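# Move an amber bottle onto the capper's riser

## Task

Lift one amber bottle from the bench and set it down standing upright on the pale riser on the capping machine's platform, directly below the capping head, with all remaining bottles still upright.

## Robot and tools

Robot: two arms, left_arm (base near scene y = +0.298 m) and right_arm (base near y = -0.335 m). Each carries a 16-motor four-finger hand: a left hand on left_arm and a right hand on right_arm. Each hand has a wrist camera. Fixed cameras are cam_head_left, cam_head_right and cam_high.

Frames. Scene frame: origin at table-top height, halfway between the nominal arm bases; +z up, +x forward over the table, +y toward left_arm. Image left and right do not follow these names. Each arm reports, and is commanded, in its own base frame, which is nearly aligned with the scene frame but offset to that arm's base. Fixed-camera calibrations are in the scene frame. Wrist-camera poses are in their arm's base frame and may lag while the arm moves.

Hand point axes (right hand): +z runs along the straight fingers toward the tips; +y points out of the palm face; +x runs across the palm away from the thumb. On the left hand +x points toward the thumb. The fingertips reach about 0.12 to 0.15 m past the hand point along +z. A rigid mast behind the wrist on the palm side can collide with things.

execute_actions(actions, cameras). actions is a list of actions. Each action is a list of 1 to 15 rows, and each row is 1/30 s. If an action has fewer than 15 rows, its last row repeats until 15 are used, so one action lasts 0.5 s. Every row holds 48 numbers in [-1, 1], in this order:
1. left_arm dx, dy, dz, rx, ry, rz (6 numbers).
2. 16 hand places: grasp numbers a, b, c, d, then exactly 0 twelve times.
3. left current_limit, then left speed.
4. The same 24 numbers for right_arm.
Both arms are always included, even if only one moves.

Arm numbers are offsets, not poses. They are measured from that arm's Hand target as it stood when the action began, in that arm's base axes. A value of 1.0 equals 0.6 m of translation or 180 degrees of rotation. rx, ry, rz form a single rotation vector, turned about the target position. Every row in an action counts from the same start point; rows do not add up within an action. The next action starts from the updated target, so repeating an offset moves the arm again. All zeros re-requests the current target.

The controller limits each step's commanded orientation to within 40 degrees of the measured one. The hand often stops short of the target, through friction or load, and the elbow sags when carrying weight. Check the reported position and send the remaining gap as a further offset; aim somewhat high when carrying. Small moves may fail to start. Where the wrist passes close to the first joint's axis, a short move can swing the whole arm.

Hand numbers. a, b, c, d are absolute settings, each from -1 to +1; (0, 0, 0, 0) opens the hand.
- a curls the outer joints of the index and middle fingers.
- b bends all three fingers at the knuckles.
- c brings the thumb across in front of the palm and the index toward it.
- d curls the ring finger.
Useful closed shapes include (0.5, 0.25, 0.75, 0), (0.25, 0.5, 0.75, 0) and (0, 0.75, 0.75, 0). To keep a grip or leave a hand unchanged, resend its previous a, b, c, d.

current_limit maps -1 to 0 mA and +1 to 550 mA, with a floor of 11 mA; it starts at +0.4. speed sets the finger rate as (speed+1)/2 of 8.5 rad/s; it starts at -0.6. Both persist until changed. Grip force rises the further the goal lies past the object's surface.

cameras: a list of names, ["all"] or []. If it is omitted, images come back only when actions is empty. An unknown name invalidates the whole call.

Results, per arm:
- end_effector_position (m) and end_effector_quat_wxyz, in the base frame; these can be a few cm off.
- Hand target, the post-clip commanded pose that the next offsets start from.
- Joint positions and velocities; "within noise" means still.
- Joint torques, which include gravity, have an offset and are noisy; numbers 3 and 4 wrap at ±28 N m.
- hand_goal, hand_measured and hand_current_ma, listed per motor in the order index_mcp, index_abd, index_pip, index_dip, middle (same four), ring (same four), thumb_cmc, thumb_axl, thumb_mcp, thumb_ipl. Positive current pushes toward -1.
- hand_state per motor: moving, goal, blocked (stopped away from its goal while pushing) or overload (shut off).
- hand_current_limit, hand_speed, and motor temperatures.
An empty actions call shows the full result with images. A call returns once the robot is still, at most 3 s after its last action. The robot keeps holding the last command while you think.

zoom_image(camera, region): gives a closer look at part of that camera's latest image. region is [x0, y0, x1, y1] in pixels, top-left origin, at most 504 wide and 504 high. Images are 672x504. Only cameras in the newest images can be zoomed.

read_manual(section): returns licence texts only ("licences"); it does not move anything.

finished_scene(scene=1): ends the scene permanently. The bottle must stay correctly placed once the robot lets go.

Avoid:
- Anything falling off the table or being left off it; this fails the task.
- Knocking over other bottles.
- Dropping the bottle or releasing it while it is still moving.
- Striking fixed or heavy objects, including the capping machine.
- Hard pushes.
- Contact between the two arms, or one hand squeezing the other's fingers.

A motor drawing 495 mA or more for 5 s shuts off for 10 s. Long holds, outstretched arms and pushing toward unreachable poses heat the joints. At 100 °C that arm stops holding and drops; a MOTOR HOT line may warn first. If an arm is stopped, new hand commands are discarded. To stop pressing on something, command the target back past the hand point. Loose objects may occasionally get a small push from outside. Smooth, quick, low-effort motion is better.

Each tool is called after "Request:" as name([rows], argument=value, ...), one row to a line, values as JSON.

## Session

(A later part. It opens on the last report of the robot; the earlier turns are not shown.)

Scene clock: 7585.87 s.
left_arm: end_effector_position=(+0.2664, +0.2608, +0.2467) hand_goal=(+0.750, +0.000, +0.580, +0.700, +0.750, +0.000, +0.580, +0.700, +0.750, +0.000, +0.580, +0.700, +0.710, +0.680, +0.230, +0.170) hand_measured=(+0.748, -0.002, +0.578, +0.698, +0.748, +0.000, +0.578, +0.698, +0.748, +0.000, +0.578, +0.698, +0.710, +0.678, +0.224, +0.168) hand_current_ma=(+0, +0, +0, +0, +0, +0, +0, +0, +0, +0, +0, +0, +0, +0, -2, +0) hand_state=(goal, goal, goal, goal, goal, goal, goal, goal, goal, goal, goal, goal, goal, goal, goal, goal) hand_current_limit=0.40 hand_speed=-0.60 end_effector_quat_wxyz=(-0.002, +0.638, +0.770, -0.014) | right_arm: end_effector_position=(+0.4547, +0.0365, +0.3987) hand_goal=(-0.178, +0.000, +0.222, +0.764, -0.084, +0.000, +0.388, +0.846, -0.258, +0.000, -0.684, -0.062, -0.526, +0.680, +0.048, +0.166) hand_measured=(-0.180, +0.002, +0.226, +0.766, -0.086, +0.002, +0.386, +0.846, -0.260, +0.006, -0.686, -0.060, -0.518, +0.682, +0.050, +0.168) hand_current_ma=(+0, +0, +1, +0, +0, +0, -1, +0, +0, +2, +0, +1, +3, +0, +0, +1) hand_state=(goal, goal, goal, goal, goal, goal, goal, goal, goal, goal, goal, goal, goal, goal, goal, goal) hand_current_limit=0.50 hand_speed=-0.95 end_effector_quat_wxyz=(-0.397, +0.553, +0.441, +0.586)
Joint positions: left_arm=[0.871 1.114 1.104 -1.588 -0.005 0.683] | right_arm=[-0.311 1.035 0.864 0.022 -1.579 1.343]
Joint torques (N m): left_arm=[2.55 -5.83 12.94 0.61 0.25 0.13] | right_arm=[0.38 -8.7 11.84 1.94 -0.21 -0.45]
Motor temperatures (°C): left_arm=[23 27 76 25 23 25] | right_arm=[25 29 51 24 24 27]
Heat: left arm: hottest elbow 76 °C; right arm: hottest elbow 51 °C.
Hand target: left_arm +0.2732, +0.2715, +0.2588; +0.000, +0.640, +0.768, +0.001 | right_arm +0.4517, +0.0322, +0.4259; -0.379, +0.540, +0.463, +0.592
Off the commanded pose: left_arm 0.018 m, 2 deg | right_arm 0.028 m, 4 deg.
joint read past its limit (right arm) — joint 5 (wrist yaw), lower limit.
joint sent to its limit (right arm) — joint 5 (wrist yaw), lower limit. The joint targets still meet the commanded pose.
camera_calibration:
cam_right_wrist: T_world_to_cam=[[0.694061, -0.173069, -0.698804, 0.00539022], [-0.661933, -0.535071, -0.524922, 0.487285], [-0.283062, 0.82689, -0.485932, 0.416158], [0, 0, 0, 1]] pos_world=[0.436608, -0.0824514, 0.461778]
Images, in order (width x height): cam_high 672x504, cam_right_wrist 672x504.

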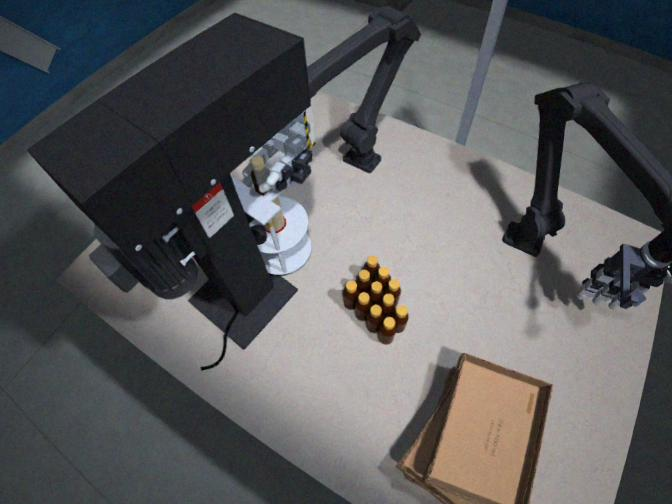

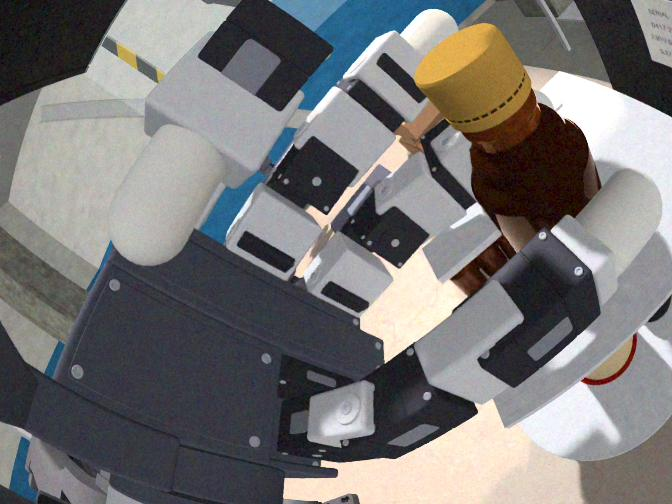

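Request:
execute_actions([
  [[0,0,0,0,0,0,0,0,0,0,0,0,0,0,0,0,0,0,0,0,0,0,0.4,-0.6,-0.012,0.004,-0.01,0,0,0,0.05,0.56,0.73,0.79,0,0,0,0,0,0,0,0,0,0,0,0,0.5,-0.95]],
], cameras=["cam_high","cam_right_wrist"])

Request:
zoom_image(camera="cam_high", region=[240, 140, 304, 204])

Scene clock: 7610.13 s.
left_arm: end_effector_position=(+0.2664, +0.2608, +0.2467) hand_goal=(+0.750, +0.000, +0.580, +0.700, +0.750, +0.000, +0.580, +0.700, +0.750, +0.000, +0.580, +0.700, +0.710, +0.680, +0.230, +0.170) hand_measured=(+0.748, -0.002, +0.578, +0.698, +0.748, +0.000, +0.578, +0.698, +0.748, +0.000, +0.578, +0.698, +0.710, +0.678, +0.224, +0.168) hand_current_ma=(+0, +0, +0, +0, +0, +0, +0, +0, +0, +0, +0, +0, +0, +0, -2, +0) hand_state=(goal, goal, goal, goal, goal, goal, goal, goal, goal, goal, goal, goal, goal, goal, goal, goal) hand_current_limit=0.40 hand_speed=-0.60 end_effector_quat_wxyz=(-0.002, +0.638, +0.770, -0.014) | right_arm: end_effector_position=(+0.4476, +0.0383, +0.4080) hand_goal=(-0.178, +0.000, +0.222, +0.764, -0.084, +0.000, +0.388, +0.846, -0.258, +0.000, -0.684, -0.062, -0.526, +0.680, +0.048, +0.166) hand_measured=(-0.178, +0.002, +0.226, +0.766, -0.086, +0.002, +0.386, +0.846, -0.260, +0.008, -0.684, -0.060, -0.518, +0.682, +0.050, +0.168) hand_current_ma=(+0, +0, +1, +0, +0, +0, -1, +0, +0, +2, +0, +1, +3, +0, +0, +1) hand_state=(goal, goal, goal, goal, goal, goal, goal, goal, goal, goal, goal, goal, goal, goal, goal, goal) hand_current_limit=0.50 hand_speed=-0.95 end_effector_quat_wxyz=(-0.390, +0.549, +0.445, +0.590)
Joint positions: left_arm=[0.871 1.114 1.104 -1.588 -0.005 0.683] | right_arm=[-0.312 1.007 0.862 0.022 -1.577 1.35]
Joint torques (N m): left_arm=[2.61 -5.77 12.97 0.61 0.25 0.13] | right_arm=[0.15 -7.88 9.91 2.06 -0.26 -0.54]
Motor temperatures (°C): left_arm=[23 27 76 25 23 25] | right_arm=[25 29 50 24 24 27]
Heat: left arm: hottest elbow 76 °C; right arm: hottest elbow 50 °C.
Hand target: left_arm +0.2732, +0.2715, +0.2588; +0.000, +0.640, +0.768, +0.001 | right_arm +0.4445, +0.0346, +0.4201; -0.379, +0.540, +0.464, +0.592
Off the commanded pose: left_arm 0.018 m, 2 deg | right_arm 0.013 m, 3 deg.
joint sent to its limit (right arm) — joint 5 (wrist yaw), lower limit. The joint targets still meet the commanded pose.
camera_calibration:
cam_right_wrist: T_world_to_cam=[[0.706026, -0.179458, -0.685071, 0.00645797], [-0.654011, -0.536296, -0.533531, 0.48848], [-0.271654, 0.824731, -0.496006, 0.416353], [0, 0, 0, 1]] pos_world=[0.428016, -0.0802507, 0.471557]
Images, in order (width x height): cam_high 672x504, cam_right_wrist 672x504.

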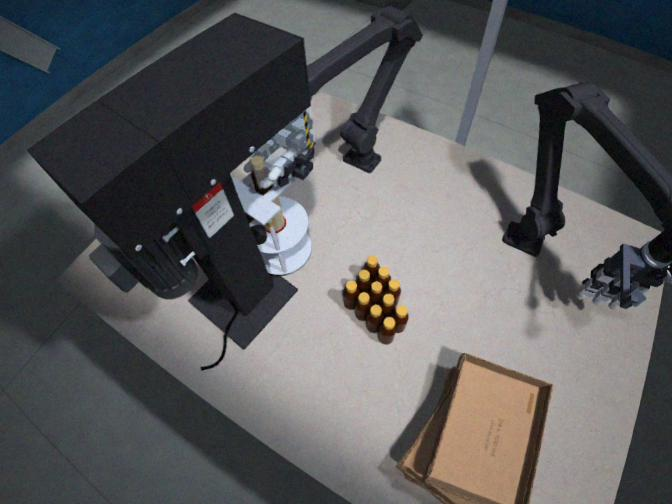

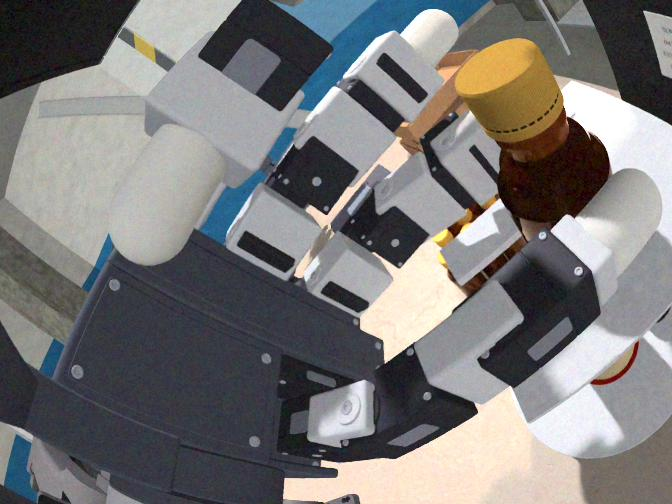

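Scaled by 7.875 from the camera's 672x504 image, which has a finer 960x720 frame.

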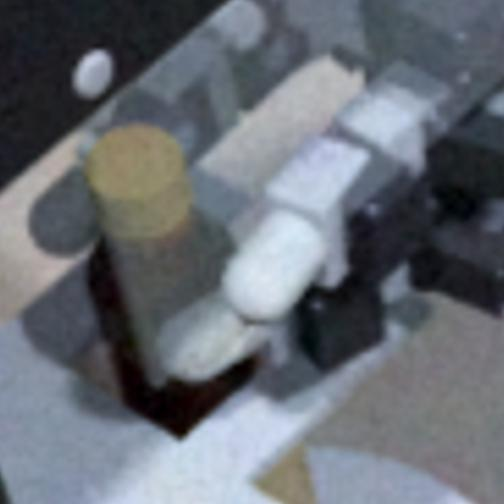

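Request:
execute_actions([
  [[0,0,0,0,0,0,0,0,0,0,0,0,0,0,0,0,0,0,0,0,0,0,0.4,-0.6,-0.017,0,-0.008,0,0,0,0.05,0.56,0.73,0.79,0,0,0,0,0,0,0,0,0,0,0,0,0.5,-0.95]],
], cameras=["cam_high","cam_right_wrist"])

Request:
zoom_image(camera="cam_high", region=[240, 140, 304, 204])

Scene clock: 7646.87 s.
left_arm: end_effector_position=(+0.2664, +0.2608, +0.2467) hand_goal=(+0.750, +0.000, +0.580, +0.700, +0.750, +0.000, +0.580, +0.700, +0.750, +0.000, +0.580, +0.700, +0.710, +0.680, +0.230, +0.170) hand_measured=(+0.748, -0.002, +0.578, +0.698, +0.748, +0.000, +0.578, +0.698, +0.748, +0.000, +0.578, +0.698, +0.710, +0.678, +0.224, +0.168) hand_current_ma=(+0, +0, +0, +0, +0, +0, +0, +0, +0, +0, +0, +0, +0, +0, -2, +0) hand_state=(goal, goal, goal, goal, goal, goal, goal, goal, goal, goal, goal, goal, goal, goal, goal, goal) hand_current_limit=0.40 hand_speed=-0.60 end_effector_quat_wxyz=(-0.002, +0.638, +0.770, -0.014) | right_arm: end_effector_position=(+0.4387, +0.0387, +0.4057) hand_goal=(-0.178, +0.000, +0.222, +0.764, -0.084, +0.000, +0.388, +0.846, -0.258, +0.000, -0.684, -0.062, -0.526, +0.680, +0.048, +0.166) hand_measured=(-0.174, +0.004, +0.226, +0.766, -0.086, +0.002, +0.386, +0.846, -0.260, +0.008, -0.684, -0.060, -0.518, +0.682, +0.050, +0.168) hand_current_ma=(+1, +1, +1, +0, +0, +0, -1, +0, +0, +2, +0, +1, +3, +0, +0, +1) hand_state=(goal, goal, goal, goal, goal, goal, goal, goal, goal, goal, goal, goal, goal, goal, goal, goal) hand_current_limit=0.50 hand_speed=-0.95 end_effector_quat_wxyz=(-0.387, +0.549, +0.445, +0.592)
Joint positions: left_arm=[0.871 1.114 1.104 -1.588 -0.005 0.683] | right_arm=[-0.317 0.98 0.837 0.022 -1.577 1.348]
Joint torques (N m): left_arm=[2.55 -5.71 12.94 0.61 0.25 0.13] | right_arm=[-0.03 -7.59 9.37 1.95 -0.28 -0.55]
Motor temperatures (°C): left_arm=[23 27 76 25 23 25] | right_arm=[25 29 50 24 24 27]
Heat: left arm: hottest elbow 76 °C; right arm: hottest elbow 50 °C.
Hand target: left_arm +0.2732, +0.2715, +0.2588; +0.000, +0.640, +0.768, +0.001 | right_arm +0.4343, +0.0346, +0.4151; -0.379, +0.540, +0.464, +0.592
Off the commanded pose: left_arm 0.018 m, 2 deg | right_arm 0.011 m, 3 deg.
joint sent to its limit (right arm) — joint 5 (wrist yaw), lower limit. The joint targets still meet the commanded pose.
camera_calibration:
cam_right_wrist: T_world_to_cam=[[0.708279, -0.184196, -0.681479, 0.0089839], [-0.654337, -0.533583, -0.535848, 0.482714], [-0.264925, 0.825446, -0.498452, 0.410408], [0, 0, 0, 1]] pos_world=[0.418222, -0.0795465, 0.469352]
Images, in order (width x height): cam_high 672x504, cam_right_wrist 672x504.

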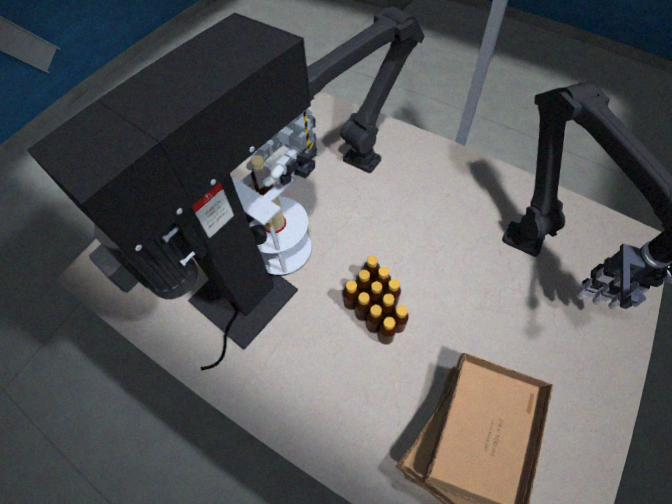

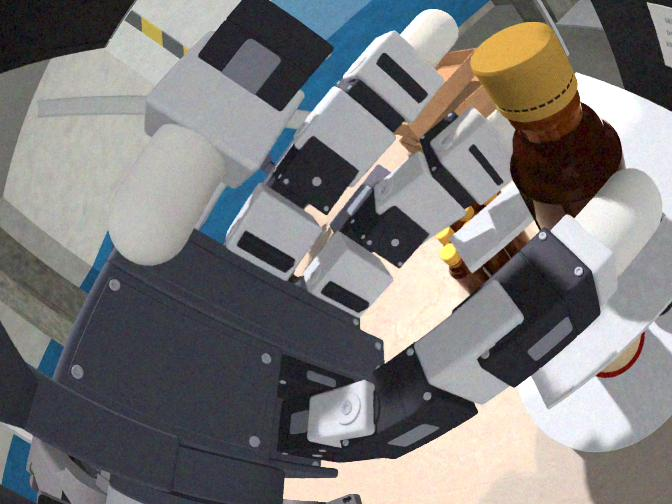

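Scaled by 7.875 from the camera's 672x504 image, which has a finer 960x720 frame.

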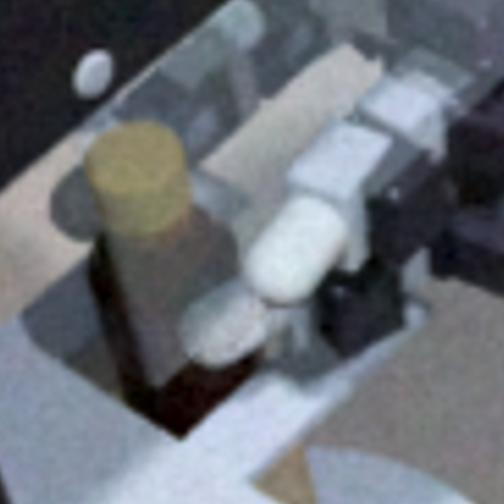

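Request:
zoom_image(camera="cam_right_wrist", region=[420, 0, 672, 252])

Scaled by 2.000 from the camera's 672x504 image, which has a finer 960x720 frame.

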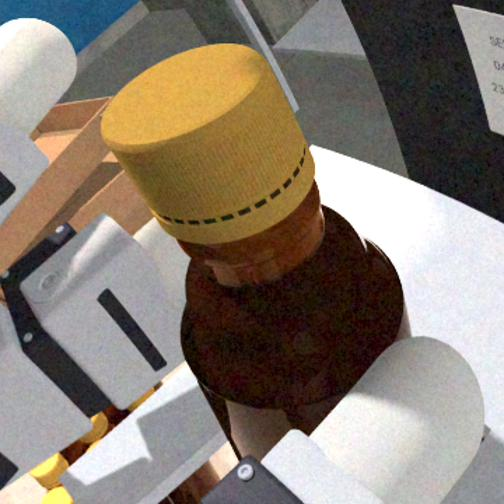

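Request:
execute_actions([
  [[0,0,0,0,0,0,0,0,0,0,0,0,0,0,0,0,0,0,0,0,0,0,0.4,-0.6,-0.02,0,-0.004,0,0,0,0.05,0.56,0.73,0.79,0,0,0,0,0,0,0,0,0,0,0,0,0.5,-0.95]],
], cameras=["cam_high","cam_right_wrist"])

Request:
zoom_image(camera="cam_high", region=[240, 140, 304, 204])

Scene clock: 7669.53 s.
left_arm: end_effector_position=(+0.2664, +0.2608, +0.2467) hand_goal=(+0.750, +0.000, +0.580, +0.700, +0.750, +0.000, +0.580, +0.700, +0.750, +0.000, +0.580, +0.700, +0.710, +0.680, +0.230, +0.170) hand_measured=(+0.748, -0.002, +0.578, +0.698, +0.748, +0.000, +0.578, +0.698, +0.748, +0.000, +0.578, +0.698, +0.710, +0.678, +0.224, +0.168) hand_current_ma=(+0, +0, +0, +0, +0, +0, +0, +0, +0, +0, +0, +0, +0, +0, -2, +0) hand_state=(goal, goal, goal, goal, goal, goal, goal, goal, goal, goal, goal, goal, goal, goal, goal, goal) hand_current_limit=0.40 hand_speed=-0.60 end_effector_quat_wxyz=(-0.002, +0.638, +0.770, -0.014) | right_arm: end_effector_position=(+0.4263, +0.0387, +0.4059) hand_goal=(-0.178, +0.000, +0.222, +0.764, -0.084, +0.000, +0.388, +0.846, -0.258, +0.000, -0.684, -0.062, -0.526, +0.680, +0.048, +0.166) hand_measured=(-0.172, +0.004, +0.226, +0.766, -0.086, +0.002, +0.386, +0.846, -0.260, +0.008, -0.684, -0.060, -0.518, +0.682, +0.050, +0.168) hand_current_ma=(+2, +1, +1, +0, +0, +0, -1, +0, +0, +2, +0, +1, +3, +0, +0, +1) hand_state=(goal, goal, goal, goal, goal, goal, goal, goal, goal, goal, goal, goal, goal, goal, goal, goal) hand_current_limit=0.50 hand_speed=-0.95 end_effector_quat_wxyz=(-0.380, +0.548, +0.446, +0.596)
Joint positions: left_arm=[0.871 1.114 1.104 -1.588 -0.005 0.683] | right_arm=[-0.327 0.939 0.809 0.022 -1.577 1.348]
Joint torques (N m): left_arm=[2.55 -5.71 12.96 0.62 0.25 0.13] | right_arm=[-0.03 -6.83 9.28 1.8 -0.24 -0.49]
Motor temperatures (°C): left_arm=[23 27 76 25 23 25] | right_arm=[25 29 47 24 24 27]
Heat: left arm: hottest elbow 76 °C; right arm: hottest elbow 47 °C.
Hand target: left_arm +0.2732, +0.2715, +0.2588; +0.000, +0.640, +0.768, +0.001 | right_arm +0.4223, +0.0346, +0.4129; -0.379, +0.540, +0.464, +0.592
Off the commanded pose: left_arm 0.018 m, 2 deg | right_arm 0.009 m, 2 deg.
joint sent to its limit (right arm) — joint 5 (wrist yaw), lower limit. The joint targets still meet the commanded pose.
camera_calibration:
cam_right_wrist: T_world_to_cam=[[0.714858, -0.193772, -0.671886, 0.01154], [-0.652739, -0.52955, -0.541764, 0.476295], [-0.250819, 0.825851, -0.505035, 0.403823], [0, 0, 0, 1]] pos_world=[0.403933, -0.0790396, 0.469738]
Images, in order (width x height): cam_high 672x504, cam_right_wrist 672x504.

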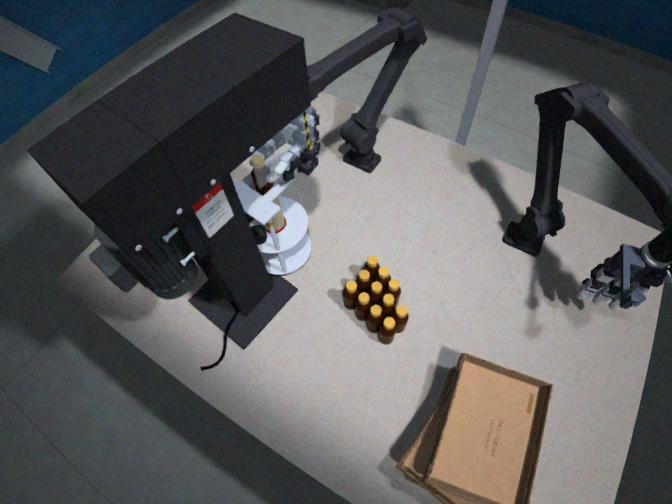

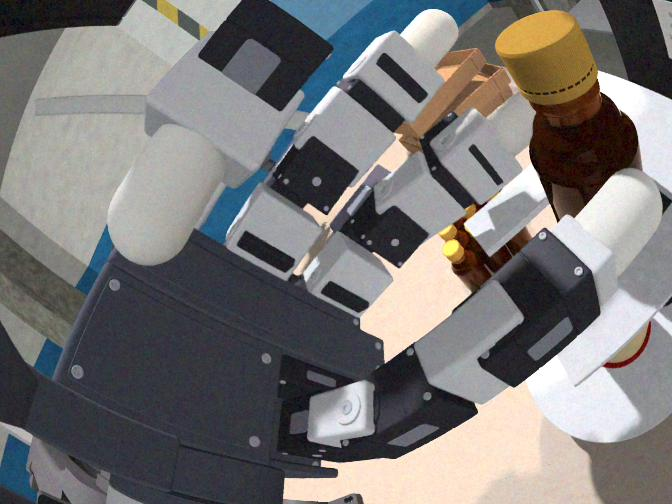

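Scaled by 7.875 from the camera's 672x504 image, which has a finer 960x720 frame.

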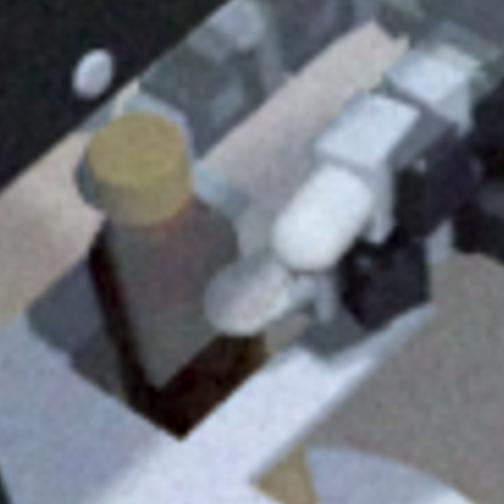

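Request:
execute_actions([
  [[0,0,0,0,0,0,0,0,0,0,0,0,0,0,0,0,0,0,0,0,0,0,0.4,-0.6,0,0.001,0,0,0,0,0.01,0.555,0.73,0.79,0,0,0,0,0,0,0,0,0,0,0,0,0.5,-0.97]],
  [[0,0,0,0,0,0,0,0,0,0,0,0,0,0,0,0,0,0,0,0,0,0,0.4,-0.6,0,0,0,0,0,0,-0.03,0.55,0.73,0.79,0,0,0,0,0,0,0,0,0,0,0,0,0.5,-0.97]],
], cameras=["cam_high","cam_right_wrist"])

Request:
zoom_image(camera="cam_high", region=[240, 140, 304, 204])

Scene clock: 7698.23 s.
left_arm: end_effector_position=(+0.2664, +0.2608, +0.2467) hand_goal=(+0.750, +0.000, +0.580, +0.700, +0.750, +0.000, +0.580, +0.700, +0.750, +0.000, +0.580, +0.700, +0.710, +0.680, +0.230, +0.170) hand_measured=(+0.748, -0.002, +0.578, +0.698, +0.748, +0.000, +0.578, +0.698, +0.748, +0.000, +0.578, +0.698, +0.710, +0.678, +0.224, +0.168) hand_current_ma=(+0, +0, +0, +0, +0, +0, +0, +0, +0, +0, +0, +0, +0, +0, -2, +0) hand_state=(goal, goal, goal, goal, goal, goal, goal, goal, goal, goal, goal, goal, goal, goal, goal, goal) hand_current_limit=0.40 hand_speed=-0.60 end_effector_quat_wxyz=(-0.002, +0.638, +0.770, -0.014) | right_arm: end_effector_position=(+0.4263, +0.0386, +0.4059) hand_goal=(-0.172, +0.000, +0.292, +0.838, -0.046, +0.000, +0.518, +0.962, -0.250, +0.000, -0.684, -0.056, -0.534, +0.680, +0.048, +0.176) hand_measured=(-0.172, +0.004, +0.288, +0.836, -0.048, +0.002, +0.516, +0.958, -0.252, +0.008, -0.684, -0.058, -0.518, +0.682, +0.050, +0.174) hand_current_ma=(+0, +1, -1, +0, +0, +0, -1, -1, -1, +2, +0, -1, +11, +0, +0, -1) hand_state=(goal, goal, goal, goal, goal, goal, goal, goal, goal, goal, goal, goal, goal, goal, goal, goal) hand_current_limit=0.50 hand_speed=-0.97 end_effector_quat_wxyz=(-0.380, +0.549, +0.446, +0.597)
Joint positions: left_arm=[0.871 1.114 1.104 -1.588 -0.005 0.683] | right_arm=[-0.328 0.939 0.809 0.022 -1.577 1.348]
Joint torques (N m): left_arm=[2.55 -5.77 12.96 0.62 0.25 0.13] | right_arm=[0.15 -6.71 9.39 1.85 -0.24 -0.47]
Motor temperatures (°C): left_arm=[23 27 76 25 23 25] | right_arm=[25 29 45 24 24 27]
Heat: left arm: hottest elbow 76 °C; right arm: hottest elbow 45 °C.
Hand target: left_arm +0.2732, +0.2715, +0.2588; +0.000, +0.640, +0.768, +0.001 | right_arm +0.4223, +0.0352, +0.4129; -0.379, +0.540, +0.464, +0.592
Off the commanded pose: left_arm 0.018 m, 2 deg | right_arm 0.009 m, 2 deg.
joint sent to its limit (right arm) — joint 5 (wrist yaw), lower limit. The joint targets still meet the commanded pose.
camera_calibration:
cam_right_wrist: T_world_to_cam=[[0.714776, -0.19404, -0.671896, 0.0115894], [-0.652945, -0.529306, -0.541754, 0.476222], [-0.250517, 0.825944, -0.505032, 0.403847], [0, 0, 0, 1]] pos_world=[0.403833, -0.0792393, 0.469738]
Images, in order (width x height): cam_high 672x504, cam_right_wrist 672x504.

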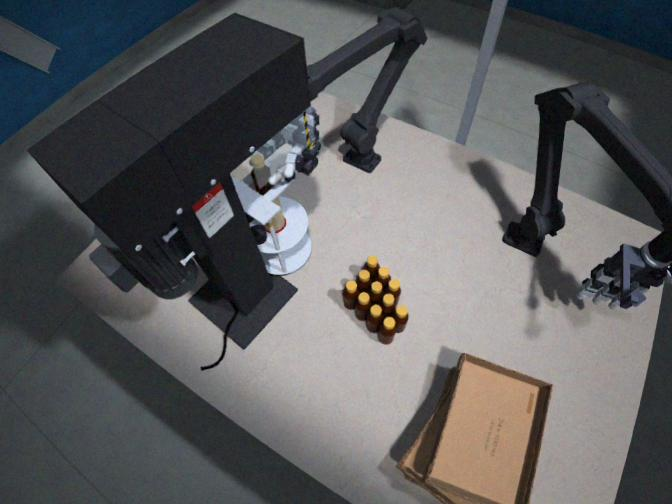

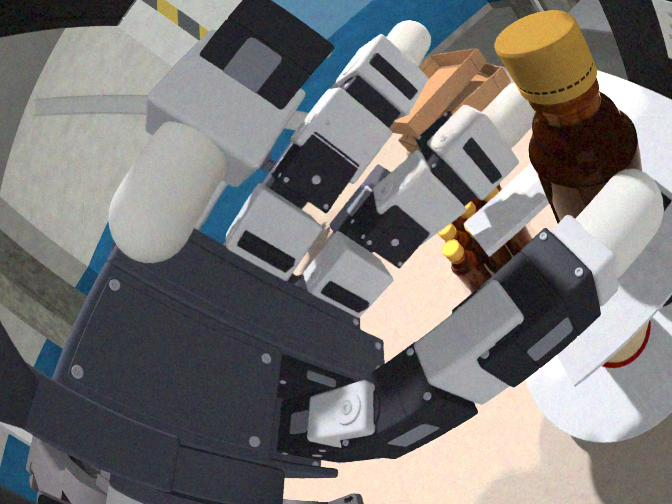

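Scaled by 7.875 from the camera's 672x504 image, which has a finer 960x720 frame.

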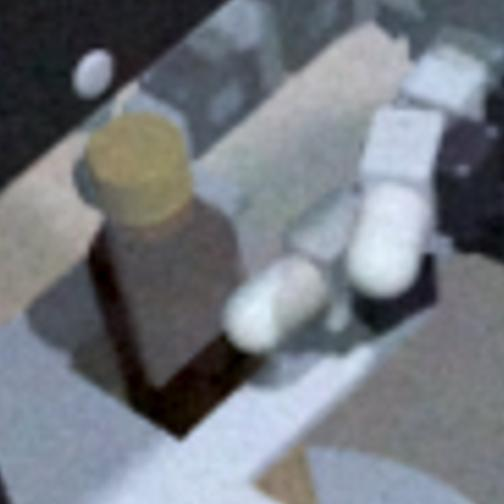

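Request:
execute_actions([
  [[0,0,0,0,0,0,0,0,0,0,0,0,0,0,0,0,0,0,0,0,0,0,0.4,-0.6,-0.02,-0.002,-0.002,0,0,0,-0.03,0.55,0.73,0.79,0,0,0,0,0,0,0,0,0,0,0,0,0.5,-0.97]],
  [[0,0,0,0,0,0,0,0,0,0,0,0,0,0,0,0,0,0,0,0,0,0,0.4,-0.6,-0.02,-0.002,-0.002,0,0,0,-0.03,0.55,0.73,0.79,0,0,0,0,0,0,0,0,0,0,0,0,0.5,-0.97]],
], cameras=["cam_high","cam_right_wrist","cam_head_right"])

Request:
zoom_image(camera="cam_high", region=[240, 140, 304, 204])

Scene clock: 7721.17 s.
left_arm: end_effector_position=(+0.2664, +0.2608, +0.2467) hand_goal=(+0.750, +0.000, +0.580, +0.700, +0.750, +0.000, +0.580, +0.700, +0.750, +0.000, +0.580, +0.700, +0.710, +0.680, +0.230, +0.170) hand_measured=(+0.748, -0.002, +0.578, +0.698, +0.748, +0.000, +0.578, +0.698, +0.748, +0.000, +0.578, +0.698, +0.710, +0.678, +0.224, +0.168) hand_current_ma=(+0, +0, +0, +0, +0, +0, +0, +0, +0, +0, +0, +0, +0, +0, -2, +0) hand_state=(goal, goal, goal, goal, goal, goal, goal, goal, goal, goal, goal, goal, goal, goal, goal, goal) hand_current_limit=0.40 hand_speed=-0.60 end_effector_quat_wxyz=(-0.002, +0.638, +0.770, -0.014) | right_arm: end_effector_position=(+0.4019, +0.0362, +0.4080) hand_goal=(-0.172, +0.000, +0.292, +0.838, -0.046, +0.000, +0.518, +0.962, -0.250, +0.000, -0.684, -0.056, -0.534, +0.680, +0.048, +0.176) hand_measured=(-0.172, +0.004, +0.288, +0.836, -0.048, +0.002, +0.516, +0.958, -0.252, +0.008, -0.684, -0.058, -0.518, +0.682, +0.050, +0.174) hand_current_ma=(+0, +1, -1, +0, +0, +0, +0, -1, +0, +2, +0, -1, +11, +0, +0, -1) hand_state=(goal, goal, goal, goal, goal, goal, goal, goal, goal, goal, goal, goal, goal, goal, goal, goal) hand_current_limit=0.50 hand_speed=-0.97 end_effector_quat_wxyz=(-0.364, +0.549, +0.446, +0.607)
Joint positions: left_arm=[0.871 1.114 1.104 -1.588 -0.005 0.683] | right_arm=[-0.355 0.853 0.757 0.022 -1.577 1.355]
Joint torques (N m): left_arm=[2.61 -5.77 12.94 0.61 0.25 0.13] | right_arm=[0.15 -5.6 9.43 1.36 -0.2 -0.38]
Motor temperatures (°C): left_arm=[23 27 76 25 23 25] | right_arm=[25 29 44 24 24 27]
Heat: left arm: hottest elbow 76 °C; right arm: hottest elbow 44 °C.
Hand target: left_arm +0.2732, +0.2715, +0.2588; +0.000, +0.640, +0.768, +0.001 | right_arm +0.3983, +0.0328, +0.4105; -0.379, +0.540, +0.464, +0.592
Off the commanded pose: left_arm 0.018 m, 2 deg | right_arm 0.006 m, 3 deg.
joint sent to its limit (right arm) — joint 5 (wrist yaw), lower limit. The joint targets are off in orientation, not in position.
camera_calibration:
cam_right_wrist: T_world_to_cam=[[0.725971, -0.219875, -0.65163, 0.0181227], [-0.653328, -0.516404, -0.553616, 0.464658], [-0.214777, 0.827637, -0.518545, 0.391785], [0, 0, 0, 1]] pos_world=[0.374564, -0.0803194, 0.472209]
Images, in order (width x height): cam_head_right 672x504, cam_high 672x504, cam_right_wrist 672x504.

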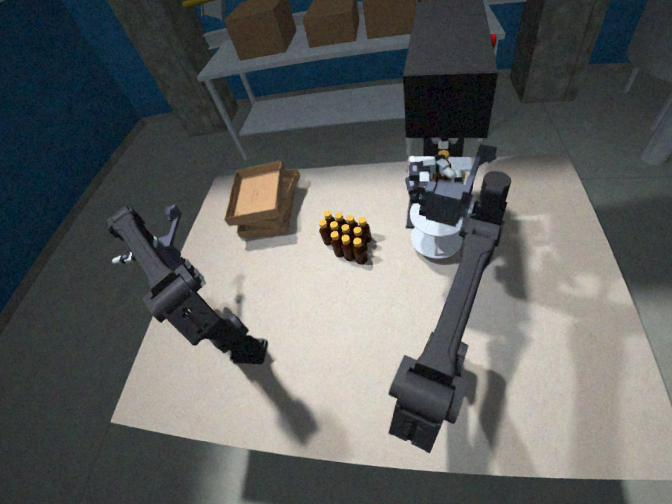

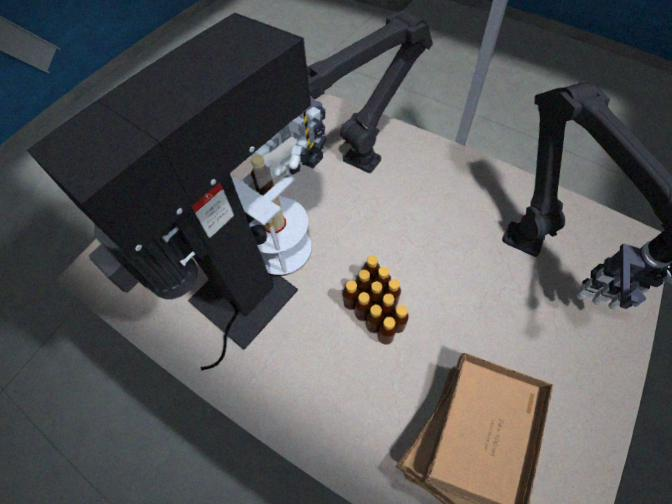

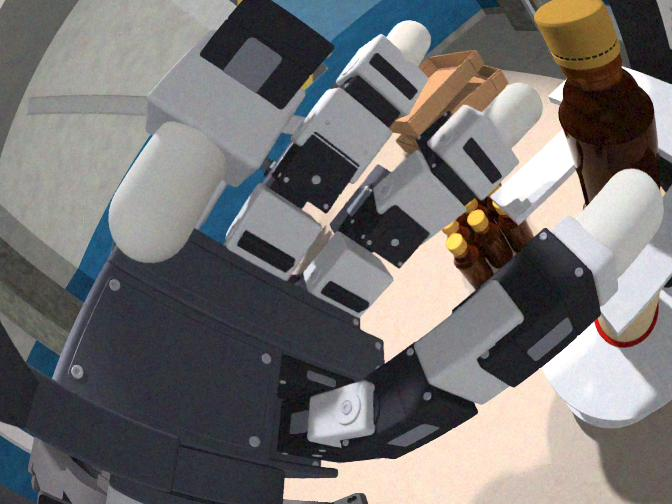

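Scaled by 7.875 from the camera's 672x504 image, which has a finer 960x720 frame.

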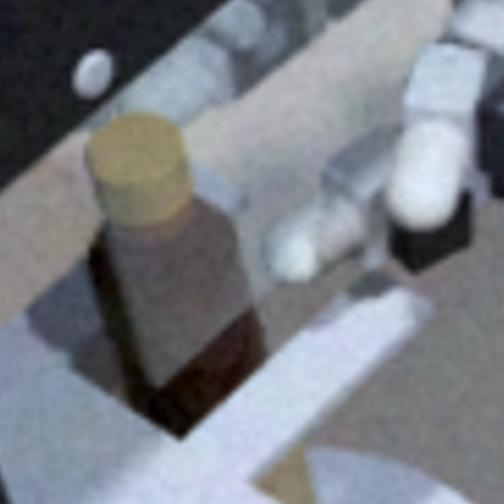

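Request:
execute_actions([
  [[0,0,0,0,0,0,0,0,0,0,0,0,0,0,0,0,0,0,0,0,0,0,0.4,-0.6,-0.03,-0.005,0,0,0,0,-0.03,0.55,0.73,0.79,0,0,0,0,0,0,0,0,0,0,0,0,0.5,-0.97]],
  [[0,0,0,0,0,0,0,0,0,0,0,0,0,0,0,0,0,0,0,0,0,0,0.4,-0.6,-0.04,-0.006,0,0,0,0,-0.03,0.55,0.73,0.79,0,0,0,0,0,0,0,0,0,0,0,0,0.5,-0.97]],
  [[0,0,0,0,0,0,0,0,0,0,0,0,0,0,0,0,0,0,0,0,0,0,0.4,-0.6,-0.04,-0.006,0,0,0,0,-0.03,0.55,0.73,0.79,0,0,0,0,0,0,0,0,0,0,0,0,0.5,-0.97]],
], cameras=["cam_high","cam_right_wrist","cam_head_left","cam_head_right"])

Request:
zoom_image(camera="cam_high", region=[230, 130, 310, 210])

Request:
zoom_image(camera="cam_right_wrist", region=[420, 0, 672, 252])

Request:
zoom_image(camera="cam_head_right", region=[390, 120, 500, 230])

Request:
zoom_image(camera="cam_head_left", region=[380, 90, 520, 230])

Scene clock: 7734.97 s.
left_arm: end_effector_position=(+0.2664, +0.2608, +0.2467) hand_goal=(+0.750, +0.000, +0.580, +0.700, +0.750, +0.000, +0.580, +0.700, +0.750, +0.000, +0.580, +0.700, +0.710, +0.680, +0.230, +0.170) hand_measured=(+0.748, -0.002, +0.578, +0.698, +0.748, +0.000, +0.578, +0.698, +0.748, +0.000, +0.578, +0.698, +0.710, +0.678, +0.224, +0.168) hand_current_ma=(+0, +0, +0, +0, +0, +0, +0, +0, +0, +0, +0, +0, +0, +0, -2, +0) hand_state=(goal, goal, goal, goal, goal, goal, goal, goal, goal, goal, goal, goal, goal, goal, goal, goal) hand_current_limit=0.40 hand_speed=-0.60 end_effector_quat_wxyz=(-0.002, +0.638, +0.770, -0.014) | right_arm: end_effector_position=(+0.3344, +0.0259, +0.4105) hand_goal=(-0.172, +0.000, +0.292, +0.838, -0.046, +0.000, +0.518, +0.962, -0.250, +0.000, -0.684, -0.056, -0.534, +0.680, +0.048, +0.176) hand_measured=(-0.172, +0.004, +0.290, +0.836, -0.048, +0.002, +0.516, +0.958, -0.252, +0.008, -0.684, -0.058, -0.518, +0.682, +0.050, +0.174) hand_current_ma=(+0, +1, -1, +0, +0, +0, +0, -1, +0, +2, +0, -1, +11, +0, +0, +0) hand_state=(goal, goal, goal, goal, goal, goal, goal, goal, goal, goal, goal, goal, goal, goal, goal, goal) hand_current_limit=0.50 hand_speed=-0.97 end_effector_quat_wxyz=(-0.326, +0.571, +0.417, +0.627)
Joint positions: left_arm=[0.871 1.114 1.104 -1.588 -0.005 0.683] | right_arm=[-0.467 0.59 0.647 -0.042 -1.577 1.433]
Joint torques (N m): left_arm=[2.55 -5.77 12.96 0.62 0.25 0.13] | right_arm=[0.15 -2.08 9.4 1.24 -0.09 -0.35]
Motor temperatures (°C): left_arm=[23 27 76 25 23 25] | right_arm=[25 29 44 24 24 27]
Heat: left arm: hottest elbow 76 °C; right arm: hottest elbow 44 °C.
Hand target: left_arm +0.2732, +0.2715, +0.2588; +0.000, +0.640, +0.768, +0.001 | right_arm +0.3323, +0.0227, +0.4105; -0.379, +0.540, +0.464, +0.592
Off the commanded pose: left_arm 0.018 m, 2 deg | right_arm 0.004 m, 10 deg.
joint sent to its limit (right arm) — joint 5 (wrist yaw), lower limit. The joint targets are off in orientation, not in position.
camera_calibration:
cam_right_wrist: T_world_to_cam=[[0.702142, -0.302822, -0.644435, 0.073711], [-0.702447, -0.442638, -0.557351, 0.432719], [-0.116473, 0.84402, -0.523511, 0.355906], [0, 0, 0, 1]] pos_world=[0.29366, -0.0865326, 0.474999]
Images, in order (width x height): cam_head_left 672x504, cam_head_right 672x504, cam_high 672x504, cam_right_wrist 672x504.

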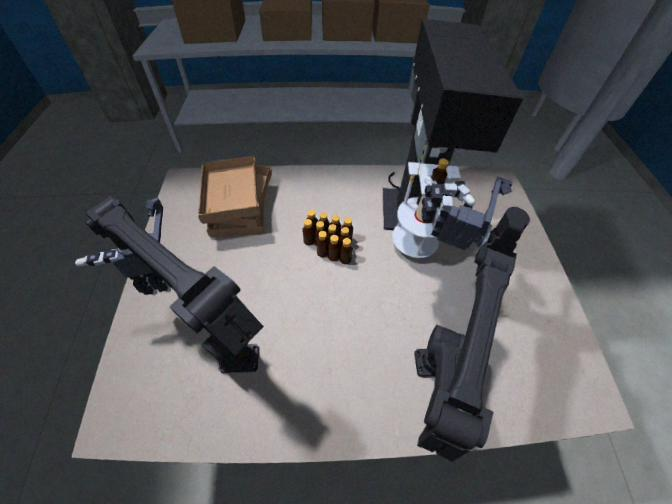

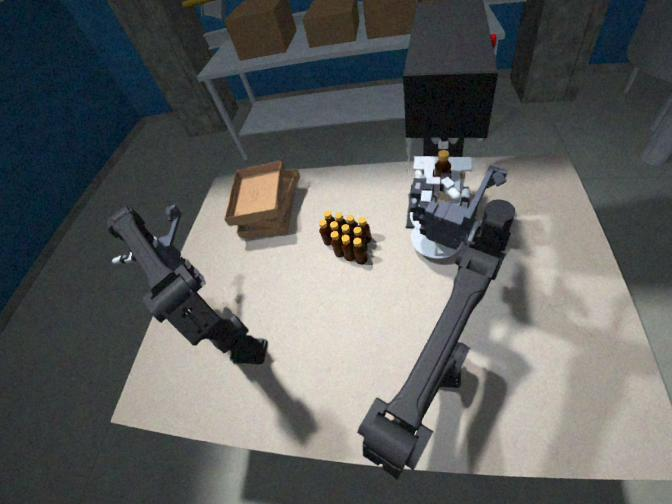

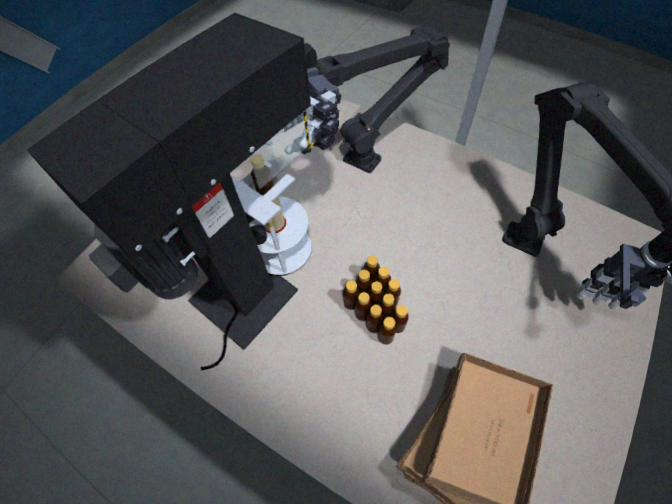

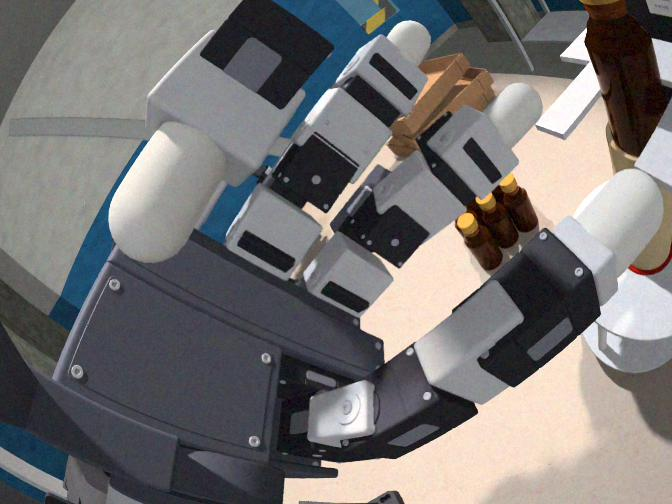

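Scaled by 6.300 from the camera's 672x504 image, which has a finer 960x720 frame.

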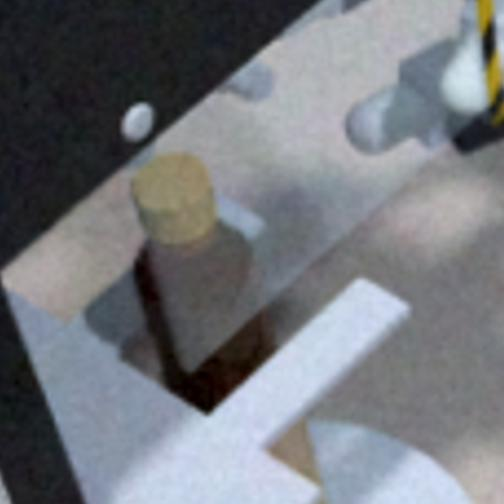

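Scaled by 2.000 from the camera's 672x504 image, which has a finer 960x720 frame.

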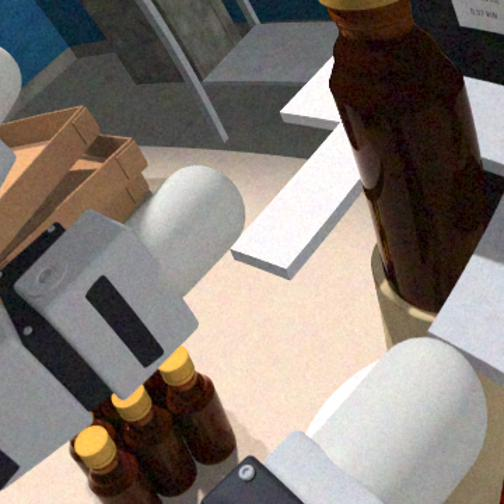

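Scaled by 4.582 from the camera's 672x504 image, which has a finer 960x720 frame.

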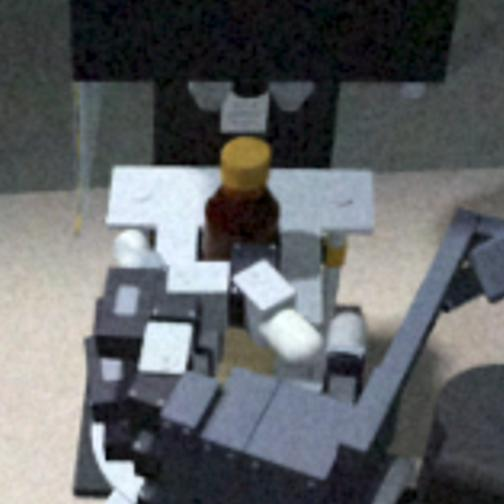

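Scaled by 3.600 from the camera's 672x504 image, which has a finer 960x720 frame.

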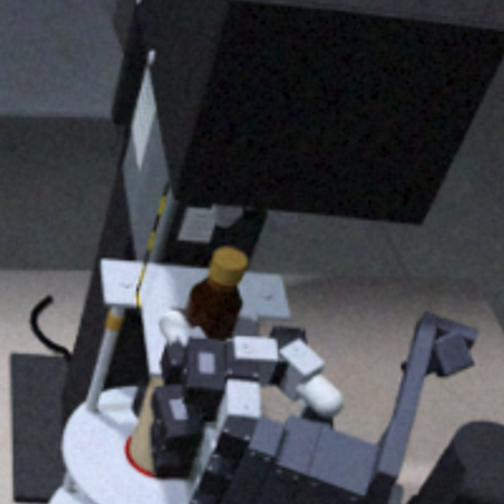

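Request:
execute_actions([
  [[0,0,0,0,0,0,0,0,0,0,0,0,0,0,0,0,0,0,0,0,0,0,0.4,-0.6,-0.04,-0.05,0,0,0,-0.05,-0.03,0.55,0.73,0.79,0,0,0,0,0,0,0,0,0,0,0,0,0.5,-0.97]],
  [[0,0,0,0,0,0,0,0,0,0,0,0,0,0,0,0,0,0,0,0,0,0,0.4,-0.6,-0.04,-0.08,0,0,0,-0.1,-0.03,0.55,0.73,0.79,0,0,0,0,0,0,0,0,0,0,0,0,0.5,-0.97]],
], cameras=["cam_high","cam_head_left","cam_head_right","cam_right_wrist"])

Request:
zoom_image(camera="cam_head_right", region=[395, 120, 495, 220])

Request:
zoom_image(camera="cam_head_left", region=[390, 130, 490, 230])

Request:
zoom_image(camera="cam_high", region=[230, 130, 310, 210])

Scene clock: 7752.40 s.
left_arm: end_effector_position=(+0.2664, +0.2608, +0.2467) hand_goal=(+0.750, +0.000, +0.580, +0.700, +0.750, +0.000, +0.580, +0.700, +0.750, +0.000, +0.580, +0.700, +0.710, +0.680, +0.230, +0.170) hand_measured=(+0.748, -0.002, +0.578, +0.698, +0.748, +0.000, +0.578, +0.698, +0.748, +0.000, +0.578, +0.698, +0.710, +0.678, +0.224, +0.168) hand_current_ma=(+0, +0, +0, +0, +0, +0, +0, +0, +0, +0, +0, +0, +0, +0, -2, +0) hand_state=(goal, goal, goal, goal, goal, goal, goal, goal, goal, goal, goal, goal, goal, goal, goal, goal) hand_current_limit=0.40 hand_speed=-0.60 end_effector_quat_wxyz=(-0.002, +0.638, +0.770, -0.014) | right_arm: end_effector_position=(+0.2882, -0.0544, +0.4099) hand_goal=(-0.172, +0.000, +0.292, +0.838, -0.046, +0.000, +0.518, +0.962, -0.250, +0.000, -0.684, -0.056, -0.534, +0.680, +0.048, +0.176) hand_measured=(-0.172, +0.004, +0.290, +0.836, -0.046, +0.002, +0.516, +0.960, -0.250, +0.008, -0.684, -0.058, -0.518, +0.682, +0.048, +0.174) hand_current_ma=(+0, +1, +0, +0, +0, +0, +0, -1, +0, +2, +0, -1, +11, +0, +0, +0) hand_state=(goal, goal, goal, goal, goal, goal, goal, goal, goal, goal, goal, goal, goal, goal, goal, goal) hand_current_limit=0.50 hand_speed=-0.97 end_effector_quat_wxyz=(-0.213, +0.636, +0.308, +0.674)
Joint positions: left_arm=[0.871 1.114 1.104 -1.588 -0.005 0.683] | right_arm=[-0.82 0.407 0.595 -0.108 -1.577 1.506]
Joint torques (N m): left_arm=[2.61 -5.71 12.94 0.62 0.25 0.14] | right_arm=[0.09 -0.85 9.24 1.17 -0.02 -0.36]
Motor temperatures (°C): left_arm=[23 27 76 25 23 25] | right_arm=[25 29 44 24 24 27]
Heat: left arm: hottest elbow 76 °C; right arm: hottest elbow 44 °C.
Hand target: left_arm +0.2732, +0.2715, +0.2588; +0.000, +0.640, +0.768, +0.001 | right_arm +0.2843, -0.0555, +0.4104; -0.230, +0.633, +0.325, +0.664
Off the commanded pose: left_arm 0.018 m, 2 deg | right_arm 0.004 m, 3 deg.
joint sent to its limit (right arm) — joint 5 (wrist yaw), lower limit. The joint targets are off in orientation, not in position.
camera_calibration:
cam_right_wrist: T_world_to_cam=[[0.551116, -0.524335, -0.649111, 0.114801], [-0.814695, -0.169938, -0.55443, 0.410383], [0.180399, 0.834382, -0.520829, 0.330738], [0, 0, 0, 1]] pos_world=[0.211404, -0.146028, 0.474305]
Images, in order (width x height): cam_head_left 672x504, cam_head_right 672x504, cam_high 672x504, cam_right_wrist 672x504.

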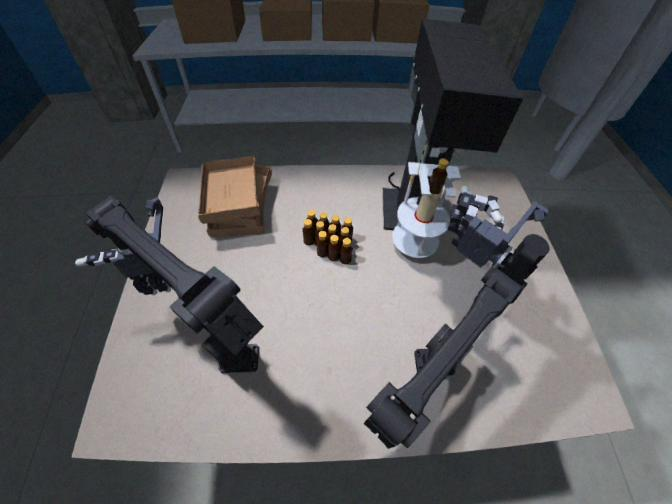

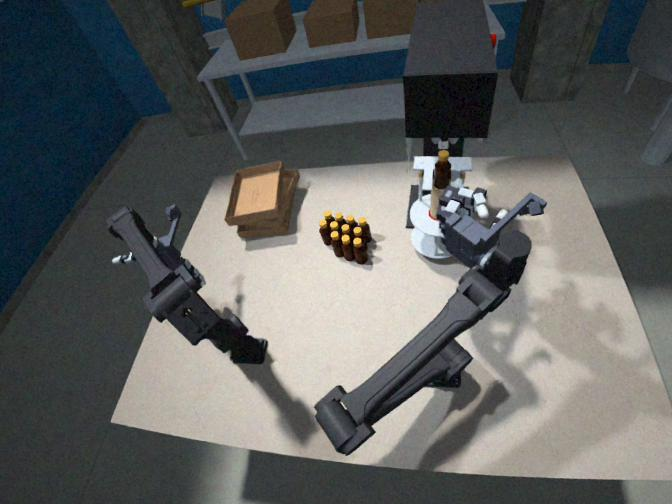

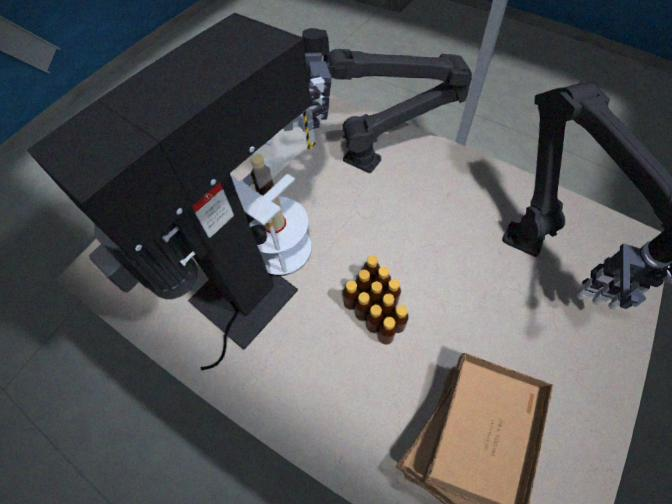

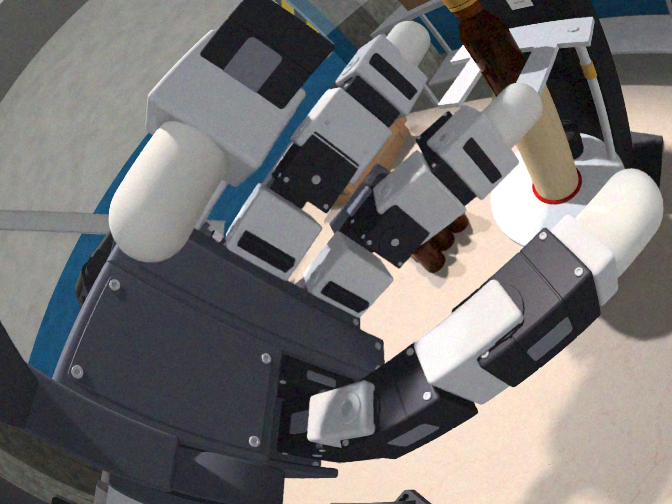

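Scaled by 5.040 from the camera's 672x504 image, which has a finer 960x720 frame.

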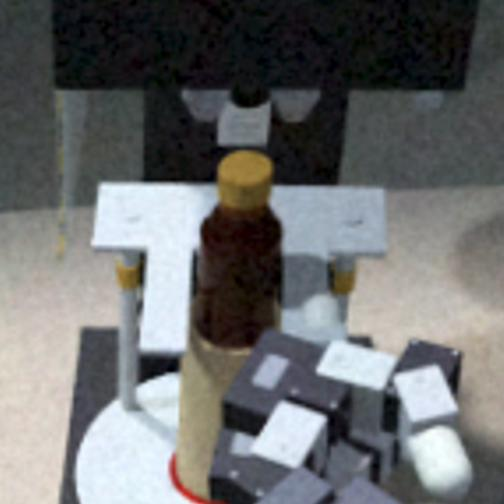

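Scaled by 5.040 from the camera's 672x504 image, which has a finer 960x720 frame.

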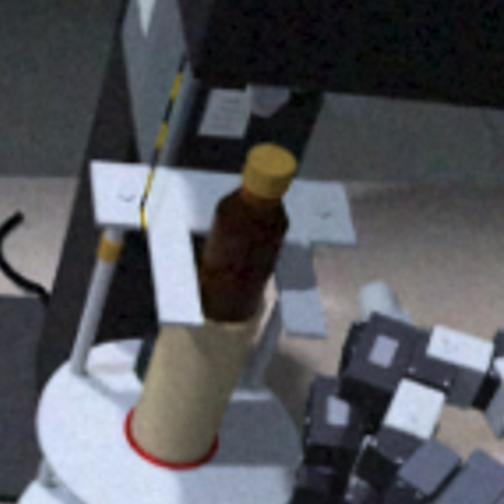

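Scaled by 6.300 from the camera's 672x504 image, which has a finer 960x720 frame.

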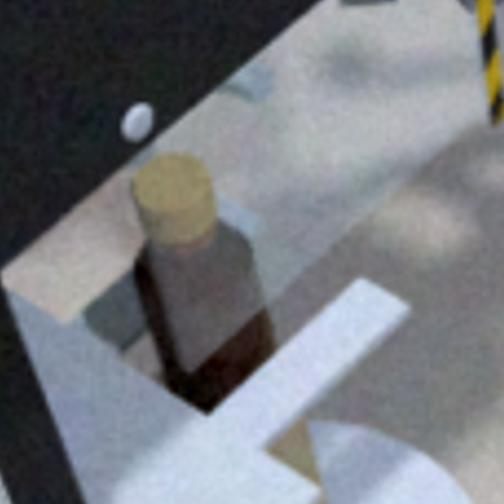

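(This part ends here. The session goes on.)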